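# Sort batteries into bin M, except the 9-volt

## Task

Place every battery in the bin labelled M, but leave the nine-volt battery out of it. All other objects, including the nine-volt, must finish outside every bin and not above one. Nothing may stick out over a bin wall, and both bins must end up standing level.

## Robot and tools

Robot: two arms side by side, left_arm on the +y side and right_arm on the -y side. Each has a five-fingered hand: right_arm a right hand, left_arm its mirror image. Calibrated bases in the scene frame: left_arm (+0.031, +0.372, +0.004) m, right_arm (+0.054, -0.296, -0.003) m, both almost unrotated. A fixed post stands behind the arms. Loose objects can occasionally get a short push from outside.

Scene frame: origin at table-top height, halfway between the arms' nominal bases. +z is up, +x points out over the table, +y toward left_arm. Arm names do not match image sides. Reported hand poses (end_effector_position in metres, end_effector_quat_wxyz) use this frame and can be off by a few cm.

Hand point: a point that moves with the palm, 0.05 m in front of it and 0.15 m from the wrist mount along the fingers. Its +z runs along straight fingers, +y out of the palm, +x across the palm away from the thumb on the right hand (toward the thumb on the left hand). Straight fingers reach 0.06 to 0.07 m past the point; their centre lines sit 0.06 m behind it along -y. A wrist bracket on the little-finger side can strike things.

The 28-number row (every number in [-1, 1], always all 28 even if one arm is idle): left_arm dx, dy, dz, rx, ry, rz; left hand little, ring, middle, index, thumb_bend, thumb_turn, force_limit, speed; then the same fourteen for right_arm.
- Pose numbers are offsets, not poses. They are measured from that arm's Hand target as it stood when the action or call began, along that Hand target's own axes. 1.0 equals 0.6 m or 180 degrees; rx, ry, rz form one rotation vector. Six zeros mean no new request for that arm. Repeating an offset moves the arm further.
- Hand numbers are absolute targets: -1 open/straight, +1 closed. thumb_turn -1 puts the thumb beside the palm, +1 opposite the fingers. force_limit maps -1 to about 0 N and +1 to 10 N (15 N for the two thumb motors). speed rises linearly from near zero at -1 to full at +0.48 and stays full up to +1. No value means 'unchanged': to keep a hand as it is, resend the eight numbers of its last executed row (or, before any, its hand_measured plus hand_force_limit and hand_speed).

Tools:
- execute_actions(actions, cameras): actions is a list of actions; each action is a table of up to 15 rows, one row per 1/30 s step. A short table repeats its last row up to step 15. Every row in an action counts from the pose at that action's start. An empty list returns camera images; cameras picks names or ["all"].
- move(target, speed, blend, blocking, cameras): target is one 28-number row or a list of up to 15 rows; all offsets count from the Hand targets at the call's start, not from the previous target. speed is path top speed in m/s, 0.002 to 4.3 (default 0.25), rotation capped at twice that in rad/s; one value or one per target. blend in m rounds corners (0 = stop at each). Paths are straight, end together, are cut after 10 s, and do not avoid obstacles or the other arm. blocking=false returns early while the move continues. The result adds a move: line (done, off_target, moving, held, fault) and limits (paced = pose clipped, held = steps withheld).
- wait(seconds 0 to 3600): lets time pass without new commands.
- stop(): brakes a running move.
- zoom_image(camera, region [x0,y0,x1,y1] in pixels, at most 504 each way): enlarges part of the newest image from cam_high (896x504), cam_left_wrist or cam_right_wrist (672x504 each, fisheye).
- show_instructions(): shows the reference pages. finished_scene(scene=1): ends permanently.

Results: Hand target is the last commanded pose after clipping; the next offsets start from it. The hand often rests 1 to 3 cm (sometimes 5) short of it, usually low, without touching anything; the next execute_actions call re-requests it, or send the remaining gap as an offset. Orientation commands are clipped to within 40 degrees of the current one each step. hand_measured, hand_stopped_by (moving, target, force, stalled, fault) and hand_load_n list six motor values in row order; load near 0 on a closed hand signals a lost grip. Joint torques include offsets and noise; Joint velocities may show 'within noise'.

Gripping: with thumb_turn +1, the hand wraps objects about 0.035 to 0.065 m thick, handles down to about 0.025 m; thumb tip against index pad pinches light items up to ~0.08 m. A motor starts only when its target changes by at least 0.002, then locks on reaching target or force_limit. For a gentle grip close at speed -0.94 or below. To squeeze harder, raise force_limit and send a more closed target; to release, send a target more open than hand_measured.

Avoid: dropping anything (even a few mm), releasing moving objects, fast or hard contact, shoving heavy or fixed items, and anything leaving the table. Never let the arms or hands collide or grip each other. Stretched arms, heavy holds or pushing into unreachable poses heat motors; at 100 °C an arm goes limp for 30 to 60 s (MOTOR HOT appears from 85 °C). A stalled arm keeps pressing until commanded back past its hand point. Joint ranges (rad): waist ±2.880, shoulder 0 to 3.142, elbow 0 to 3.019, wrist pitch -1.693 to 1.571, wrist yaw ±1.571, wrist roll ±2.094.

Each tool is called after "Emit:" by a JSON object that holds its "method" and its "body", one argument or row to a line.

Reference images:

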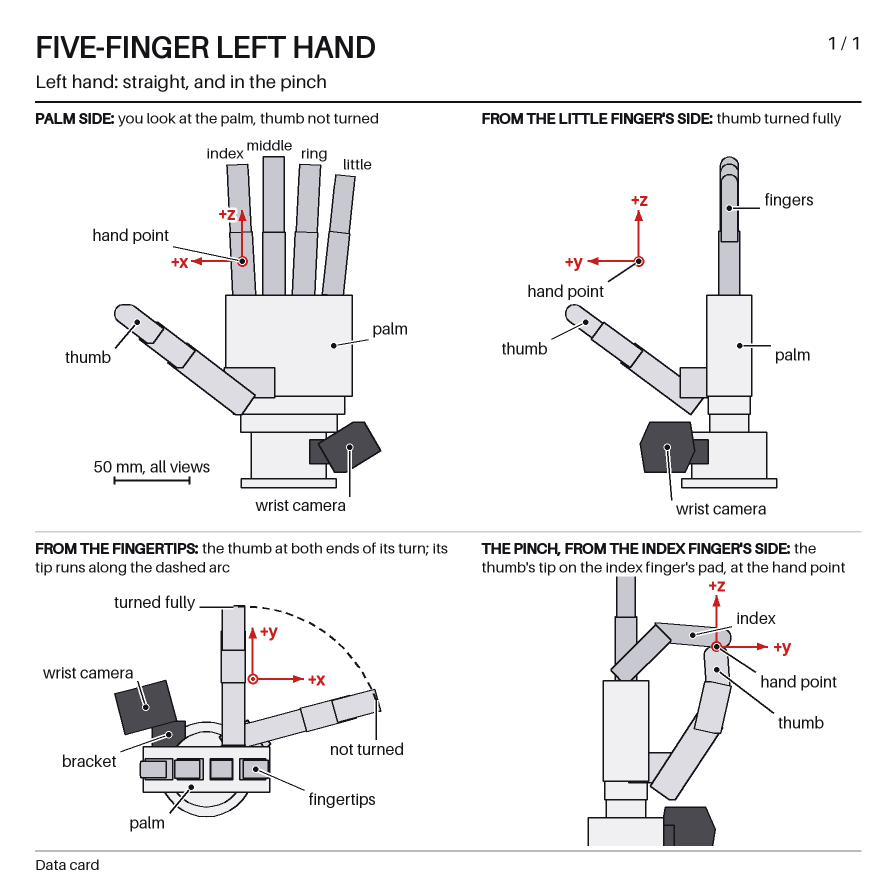

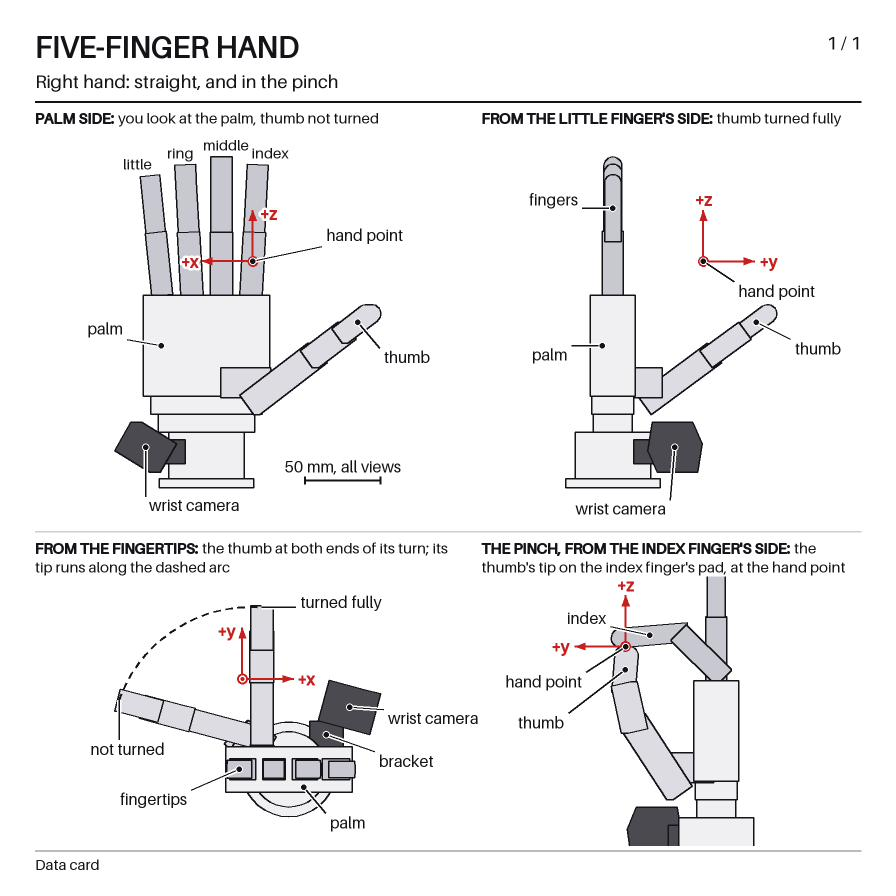

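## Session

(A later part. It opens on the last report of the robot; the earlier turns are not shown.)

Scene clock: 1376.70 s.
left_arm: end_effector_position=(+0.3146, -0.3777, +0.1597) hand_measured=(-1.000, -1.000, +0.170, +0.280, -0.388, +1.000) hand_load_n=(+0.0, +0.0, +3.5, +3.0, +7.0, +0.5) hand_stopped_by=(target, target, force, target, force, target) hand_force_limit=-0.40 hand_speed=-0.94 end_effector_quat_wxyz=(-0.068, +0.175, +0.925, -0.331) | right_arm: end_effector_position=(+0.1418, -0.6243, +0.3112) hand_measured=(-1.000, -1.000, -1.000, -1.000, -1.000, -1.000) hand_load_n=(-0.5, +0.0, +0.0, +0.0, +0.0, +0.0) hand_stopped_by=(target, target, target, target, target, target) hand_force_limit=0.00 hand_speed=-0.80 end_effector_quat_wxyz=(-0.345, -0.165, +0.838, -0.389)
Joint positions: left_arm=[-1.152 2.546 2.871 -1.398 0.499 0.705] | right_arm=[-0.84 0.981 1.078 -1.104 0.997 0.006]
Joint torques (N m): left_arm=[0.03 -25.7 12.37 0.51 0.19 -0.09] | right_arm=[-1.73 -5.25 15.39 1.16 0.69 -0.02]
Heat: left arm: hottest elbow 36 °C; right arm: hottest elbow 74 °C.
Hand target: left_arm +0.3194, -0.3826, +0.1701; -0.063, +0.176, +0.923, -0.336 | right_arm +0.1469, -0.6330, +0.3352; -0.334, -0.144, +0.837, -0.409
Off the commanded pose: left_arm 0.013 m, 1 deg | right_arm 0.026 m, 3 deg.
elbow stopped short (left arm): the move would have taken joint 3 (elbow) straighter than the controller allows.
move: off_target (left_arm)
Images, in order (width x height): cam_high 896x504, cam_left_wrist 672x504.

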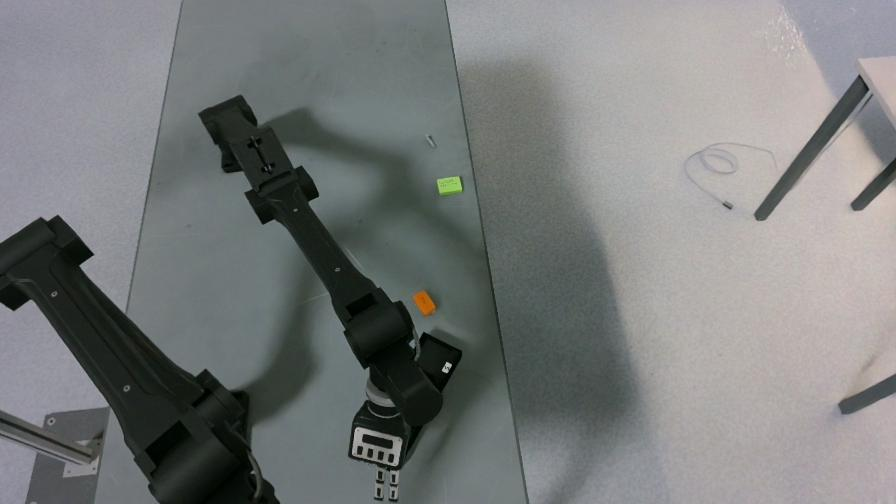

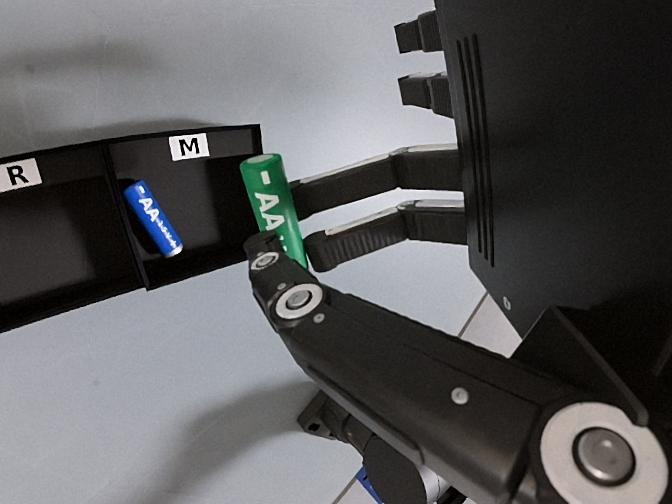

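Emit:
{"method": "move", "body": {
  "target": [
    [-0.0037, 0.0548, 0.0519, 0, 0, 0, -1, -1, 0.3, 0.28, -0.2, 1, -0.4, -0.94, 0, 0, 0, 0, 0, 0, -1, -1, -1, -1, -1, -1, 0, -0.8]
  ],
  "cameras": ["cam_left_wrist", "cam_high"],
  "speed": 0.08
}}

Emit:
{"method": "zoom_image", "body": {
  "camera": "cam_left_wrist",
  "region": [100, 40, 400, 320]
}}

Scene clock: 1387.77 s.
left_arm: end_effector_position=(+0.3159, -0.3797, +0.1230) hand_measured=(-1.000, -1.000, +0.170, +0.280, -0.388, +1.000) hand_load_n=(+0.0, +0.0, +3.5, +3.0, +7.0, +0.0) hand_stopped_by=(target, target, force, target, force, target) hand_force_limit=-0.40 hand_speed=-0.94 end_effector_quat_wxyz=(-0.068, +0.176, +0.925, -0.331) | right_arm: end_effector_position=(+0.1418, -0.6243, +0.3112) hand_measured=(-1.000, -1.000, -1.000, -1.000, -1.000, -1.000) hand_load_n=(+0.0, +0.0, +0.0, +0.0, +0.0, +0.0) hand_stopped_by=(target, target, target, target, target, target) hand_force_limit=0.00 hand_speed=-0.80 end_effector_quat_wxyz=(-0.345, -0.165, +0.838, -0.389)
Joint positions: left_arm=[-1.152 2.471 2.629 -1.232 0.499 0.709] | right_arm=[-0.84 0.981 1.078 -1.104 0.997 0.006]
Joint torques (N m): left_arm=[0.91 -27.46 7.75 1.29 0.37 0.01] | right_arm=[-1.73 -5.19 15.39 1.16 0.69 -0.02]
Heat: left arm: hottest elbow 36 °C; right arm: hottest elbow 75 °C.
Hand target: left_arm +0.3235, -0.3786, +0.1252; -0.063, +0.176, +0.923, -0.336 | right_arm +0.1469, -0.6330, +0.3352; -0.334, -0.144, +0.837, -0.409
Off the commanded pose: left_arm 0.008 m, 1 deg | right_arm 0.026 m, 3 deg.
move: done
Images, in order (width x height): cam_high 896x504, cam_left_wrist 672x504.

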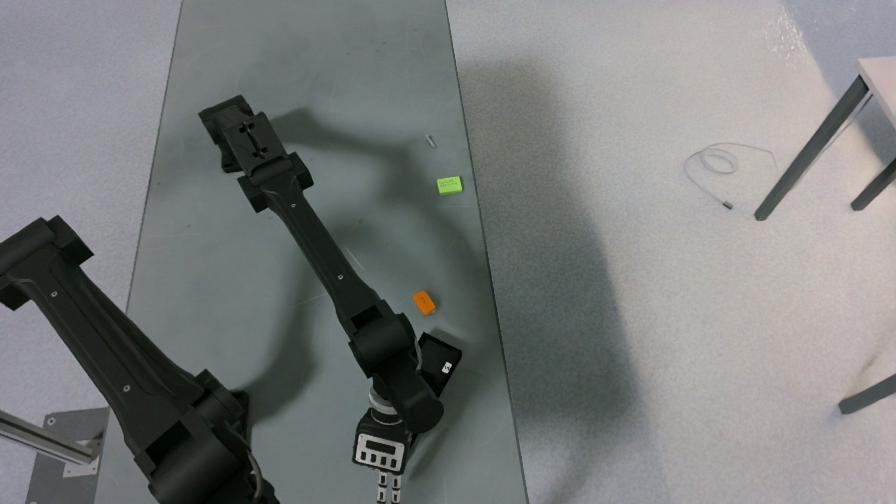

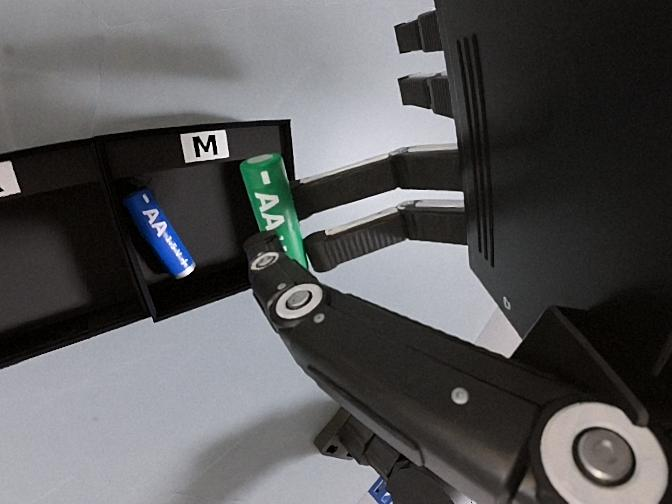

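Scaled by 1.680 from the camera's image (finer frame: 960x720).

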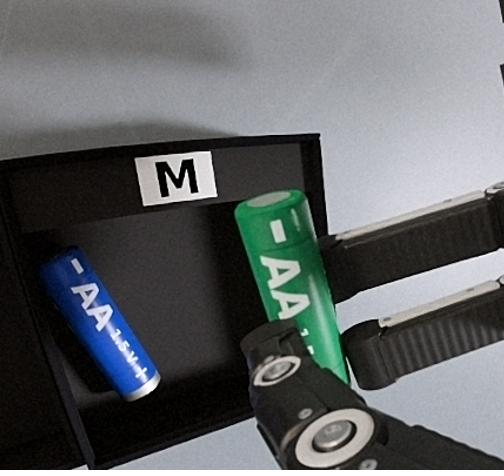

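Emit:
{"method": "move", "body": {
  "target": [
    [0.0061, 0.0353, 0.018, 0, 0, 0, -1, -1, 0.3, 0.28, -0.2, 1, -0.4, -0.94, 0, 0, 0, 0, 0, 0, -1, -1, -1, -1, -1, -1, 0, -0.8]
  ],
  "cameras": ["cam_left_wrist", "cam_high"],
  "speed": 0.08
}}

Emit:
{"method": "zoom_image", "body": {
  "camera": "cam_left_wrist",
  "region": [100, 40, 400, 320]
}}

Scene clock: 1417.30 s.
left_arm: end_effector_position=(+0.3159, -0.3696, +0.0961) hand_measured=(-1.000, -1.000, +0.170, +0.280, -0.388, +1.000) hand_load_n=(+0.0, +0.0, +3.5, +3.0, +7.0, +0.5) hand_stopped_by=(target, target, force, target, force, target) hand_force_limit=-0.40 hand_speed=-0.94 end_effector_quat_wxyz=(-0.071, +0.173, +0.926, -0.328) | right_arm: end_effector_position=(+0.1418, -0.6243, +0.3112) hand_measured=(-1.000, -1.000, -1.000, -1.000, -1.000, -1.000) hand_load_n=(+0.0, +0.0, -0.5, +0.0, +0.0, +0.0) hand_stopped_by=(target, target, target, target, target, target) hand_force_limit=0.00 hand_speed=-0.80 end_effector_quat_wxyz=(-0.345, -0.165, +0.838, -0.389)
Joint positions: left_arm=[-1.146 2.411 2.447 -1.12 0.501 0.71] | right_arm=[-0.84 0.981 1.078 -1.104 0.997 0.006]
Joint torques (N m): left_arm=[0.62 -27.46 7.77 1.28 0.37 0.07] | right_arm=[-1.79 -5.3 15.39 1.17 0.69 -0.02]
Heat: left arm: hottest shoulder 38 °C; right arm: hottest elbow 75 °C.
Hand target: left_arm +0.3234, -0.3687, +0.1033; -0.063, +0.176, +0.923, -0.336 | right_arm +0.1469, -0.6330, +0.3352; -0.334, -0.144, +0.837, -0.409
Off the commanded pose: left_arm 0.011 m, 1 deg | right_arm 0.026 m, 3 deg.
move: off_target (left_arm)
Images, in order (width x height): cam_high 896x504, cam_left_wrist 672x504.

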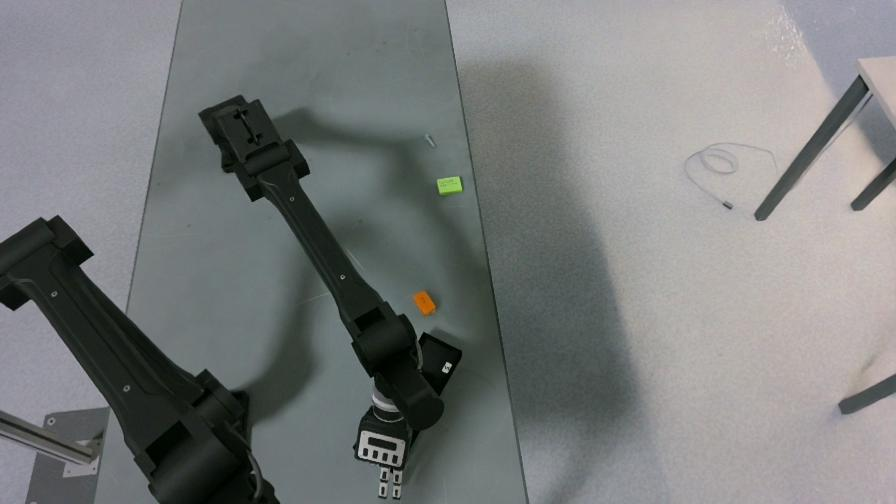

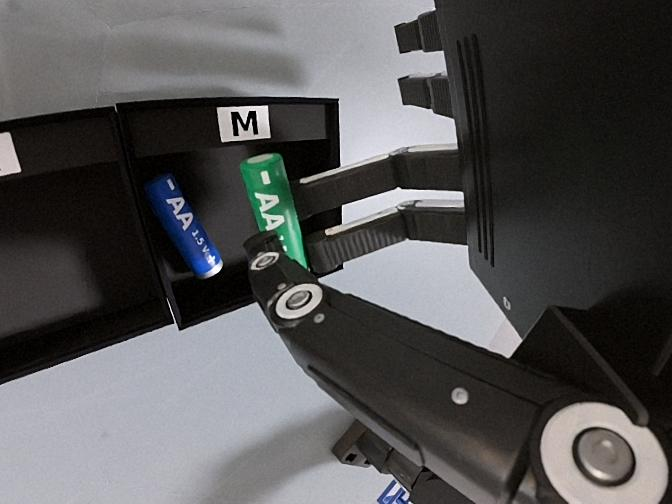

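Scaled by 1.680 from the camera's image (finer frame: 960x720).

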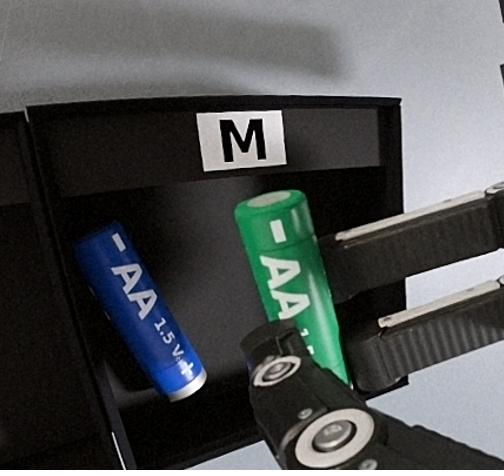

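Emit:
{"method": "move", "body": {
  "target": [
    [-0.0015, 0.0218, 0.0255, 0, 0, 0, -1, -1, 0.3, 0.28, -0.2, 1, -0.4, -0.94, 0, 0, 0, 0, 0, 0, -1, -1, -1, -1, -1, -1, 0, -0.8]
  ],
  "cameras": ["cam_left_wrist", "cam_high"],
  "speed": 0.05
}}

Emit:
{"method": "zoom_image", "body": {
  "camera": "cam_left_wrist",
  "region": [100, 40, 400, 320]
}}

Emit:
{"method": "zoom_image", "body": {
  "camera": "cam_high",
  "region": [330, 320, 480, 490]
}}

Scene clock: 1427.20 s.
left_arm: end_effector_position=(+0.3165, -0.3702, +0.0786) hand_measured=(-1.000, -1.000, +0.170, +0.280, -0.388, +1.000) hand_load_n=(+0.0, +0.0, +3.5, +3.0, +7.0, +0.5) hand_stopped_by=(target, target, force, target, force, target) hand_force_limit=-0.40 hand_speed=-0.94 end_effector_quat_wxyz=(-0.070, +0.173, +0.926, -0.329) | right_arm: end_effector_position=(+0.1418, -0.6243, +0.3112) hand_measured=(-1.000, -1.000, -1.000, -1.000, -1.000, -1.000) hand_load_n=(+0.0, +0.0, -0.5, +0.0, +0.0, +0.0) hand_stopped_by=(target, target, target, target, target, target) hand_force_limit=0.00 hand_speed=-0.80 end_effector_quat_wxyz=(-0.345, -0.165, +0.838, -0.389)
Joint positions: left_arm=[-1.146 2.41 2.399 -1.07 0.501 0.71] | right_arm=[-0.84 0.981 1.078 -1.104 0.997 0.006]
Joint torques (N m): left_arm=[0.67 -27.34 7.65 1.43 0.41 0.06] | right_arm=[-1.73 -5.25 15.39 1.17 0.69 -0.03]
Heat: left arm: hottest shoulder 39 °C; right arm: hottest elbow 75 °C.
Hand target: left_arm +0.3244, -0.3689, +0.0833; -0.063, +0.176, +0.923, -0.336 | right_arm +0.1469, -0.6330, +0.3352; -0.334, -0.144, +0.837, -0.409
Off the commanded pose: left_arm 0.009 m, 1 deg | right_arm 0.026 m, 3 deg.
move: done
Images, in order (width x height): cam_high 896x504, cam_left_wrist 672x504.

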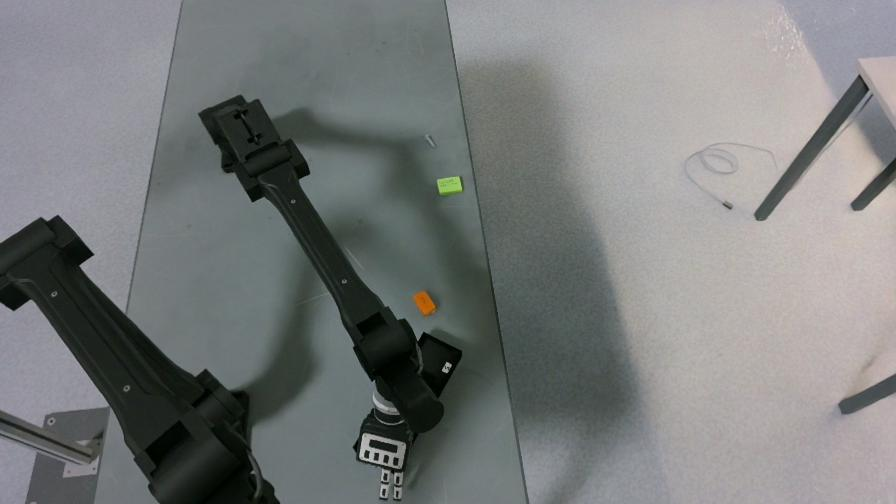

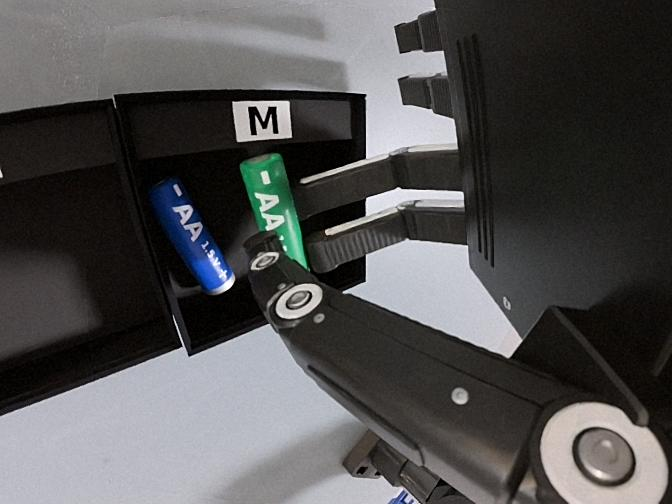

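Scaled by 1.680 from the camera's image (finer frame: 960x720).

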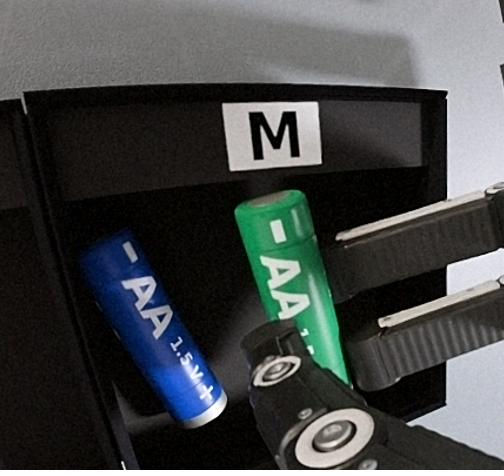

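Scaled by 2.965 from the camera's image (finer frame: 1280x720).

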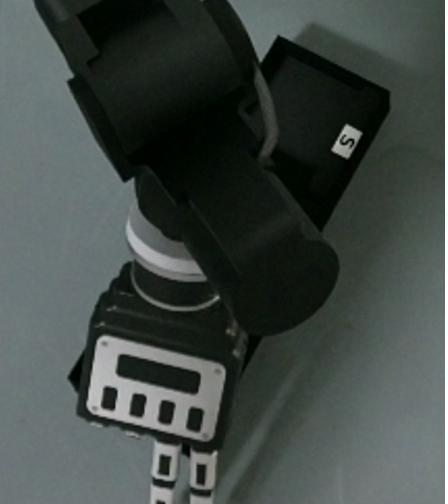

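Emit:
{"method": "move", "body": {
  "target": [
    [0, 0, 0, 0, 0, 0, -1, -1, 0.02, 0.1, -0.2, 1, -0.4, -0.94, 0, 0, 0, 0, 0, 0, -1, -1, -1, -1, -1, -1, 0, -0.8]
  ],
  "cameras": ["cam_left_wrist"],
  "speed": 0.03
}}

Emit:
{"method": "zoom_image", "body": {
  "camera": "cam_left_wrist",
  "region": [100, 40, 400, 320]
}}

Scene clock: 1441.13 s.
left_arm: end_effector_position=(+0.3176, -0.3697, +0.0787) hand_measured=(-1.000, -1.000, +0.020, +0.100, -0.386, +1.000) hand_load_n=(-0.5, +0.0, +0.0, +0.0, +0.0, +0.0) hand_stopped_by=(target, target, target, target, force, target) hand_force_limit=-0.40 hand_speed=-0.94 end_effector_quat_wxyz=(-0.070, +0.173, +0.926, -0.329) | right_arm: end_effector_position=(+0.1418, -0.6243, +0.3112) hand_measured=(-1.000, -1.000, -1.000, -1.000, -1.000, -1.000) hand_load_n=(+0.0, +0.0, +0.0, +0.0, +0.0, +0.0) hand_stopped_by=(target, target, target, target, target, target) hand_force_limit=0.00 hand_speed=-0.80 end_effector_quat_wxyz=(-0.345, -0.165, +0.838, -0.389)
Joint positions: left_arm=[-1.144 2.41 2.399 -1.07 0.501 0.71] | right_arm=[-0.84 0.981 1.078 -1.104 0.997 0.006]
Joint torques (N m): left_arm=[0.62 -27.34 7.69 1.29 0.4 0.08] | right_arm=[-1.73 -5.3 15.39 1.13 0.69 -0.02]
Heat: left arm: hottest shoulder 40 °C; right arm: hottest elbow 75 °C.
Hand target: left_arm +0.3244, -0.3689, +0.0833; -0.063, +0.176, +0.923, -0.336 | right_arm +0.1469, -0.6330, +0.3352; -0.334, -0.144, +0.837, -0.409
Off the commanded pose: left_arm 0.008 m, 1 deg | right_arm 0.026 m, 3 deg.
move: done

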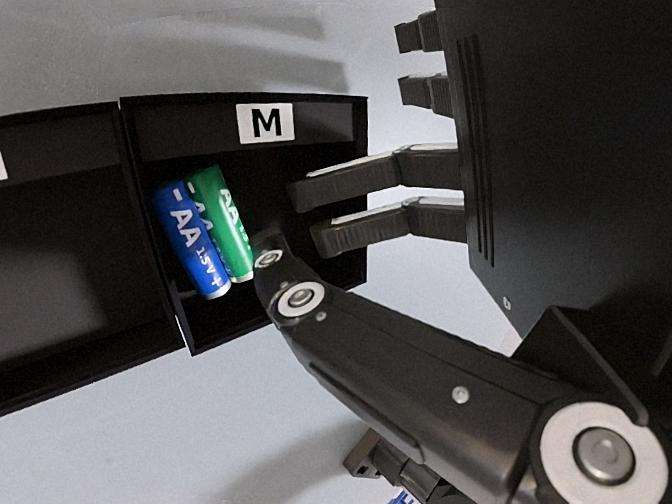

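Scaled by 1.680 from the camera's image (finer frame: 960x720).

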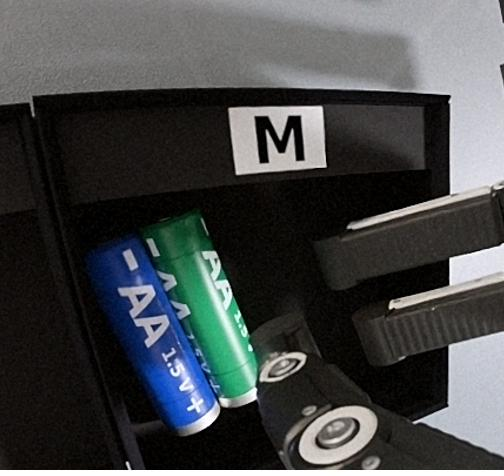

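Emit:
{"method": "move", "body": {
  "target": [
    [0, -0.0964, -0.1149, 0, 0, 0, -1, -1, 0.02, 0.1, -0.386, 1, -0.4, -0.94, 0, 0, 0, 0, 0, 0, -1, -1, -1, -1, -1, -1, 0, -0.8],
    [0.1058, 0.2833, -0.4333, 0, 0, 0, -1, -1, 0.02, 0.1, -0.386, 1, -0.4, -0.94, 0, 0, 0, 0, 0, 0, -1, -1, -1, -1, -1, -1, 0, -0.8]
  ],
  "cameras": ["cam_left_wrist", "cam_high"],
  "speed": [0.08, 0.25]
}}

Emit:
{"method": "zoom_image", "body": {
  "camera": "cam_high",
  "region": [330, 320, 480, 490]
}}

Scene clock: 1454.13 s.
left_arm: end_effector_position=(+0.3817, -0.0699, +0.1755) hand_measured=(-1.000, -1.000, +0.020, +0.100, -0.386, +1.000) hand_load_n=(+0.0, +0.0, +0.0, +0.0, +0.0, +0.0) hand_stopped_by=(target, target, target, target, target, target) hand_force_limit=-0.40 hand_speed=-0.94 end_effector_quat_wxyz=(-0.059, +0.168, +0.924, -0.338) | right_arm: end_effector_position=(+0.1418, -0.6243, +0.3112) hand_measured=(-1.000, -1.000, -1.000, -1.000, -1.000, -1.000) hand_load_n=(+0.0, +0.0, +0.0, +0.0, +0.0, +0.0) hand_stopped_by=(target, target, target, target, target, target) hand_force_limit=0.00 hand_speed=-0.80 end_effector_quat_wxyz=(-0.345, -0.165, +0.838, -0.389)
Joint positions: left_arm=[-0.792 1.748 1.586 -1.094 0.636 1.077] | right_arm=[-0.84 0.981 1.078 -1.104 0.997 0.006]
Joint torques (N m): left_arm=[-0.38 -18.08 7.09 0.39 0.49 0.05] | right_arm=[-1.73 -5.25 15.38 1.16 0.69 -0.02]
Heat: left arm: hottest shoulder 40 °C; right arm: hottest elbow 76 °C.
Hand target: left_arm +0.3746, -0.0690, +0.1732; -0.063, +0.176, +0.923, -0.336 | right_arm +0.1469, -0.6330, +0.3352; -0.334, -0.144, +0.837, -0.409
Off the commanded pose: left_arm 0.008 m, 1 deg | right_arm 0.026 m, 3 deg.
move: done
Images, in order (width x height): cam_high 896x504, cam_left_wrist 672x504.

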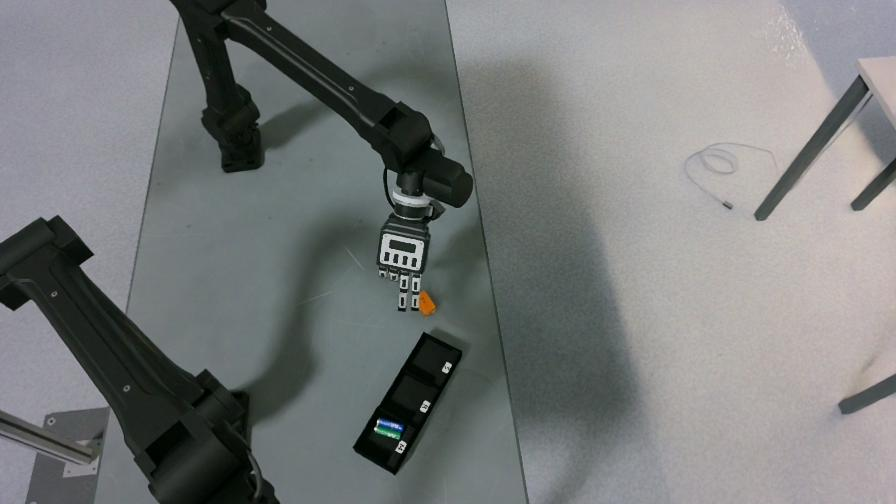

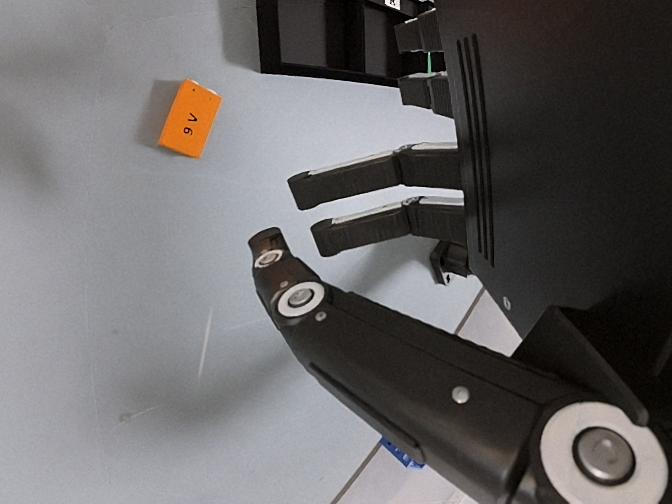

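Scaled by 2.965 from the camera's image (finer frame: 1280x720).

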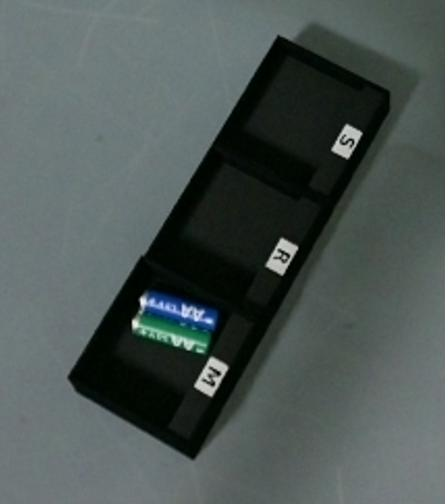

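Emit:
{"method": "finished_scene", "body": {

}}

The scene is finished: the task was done.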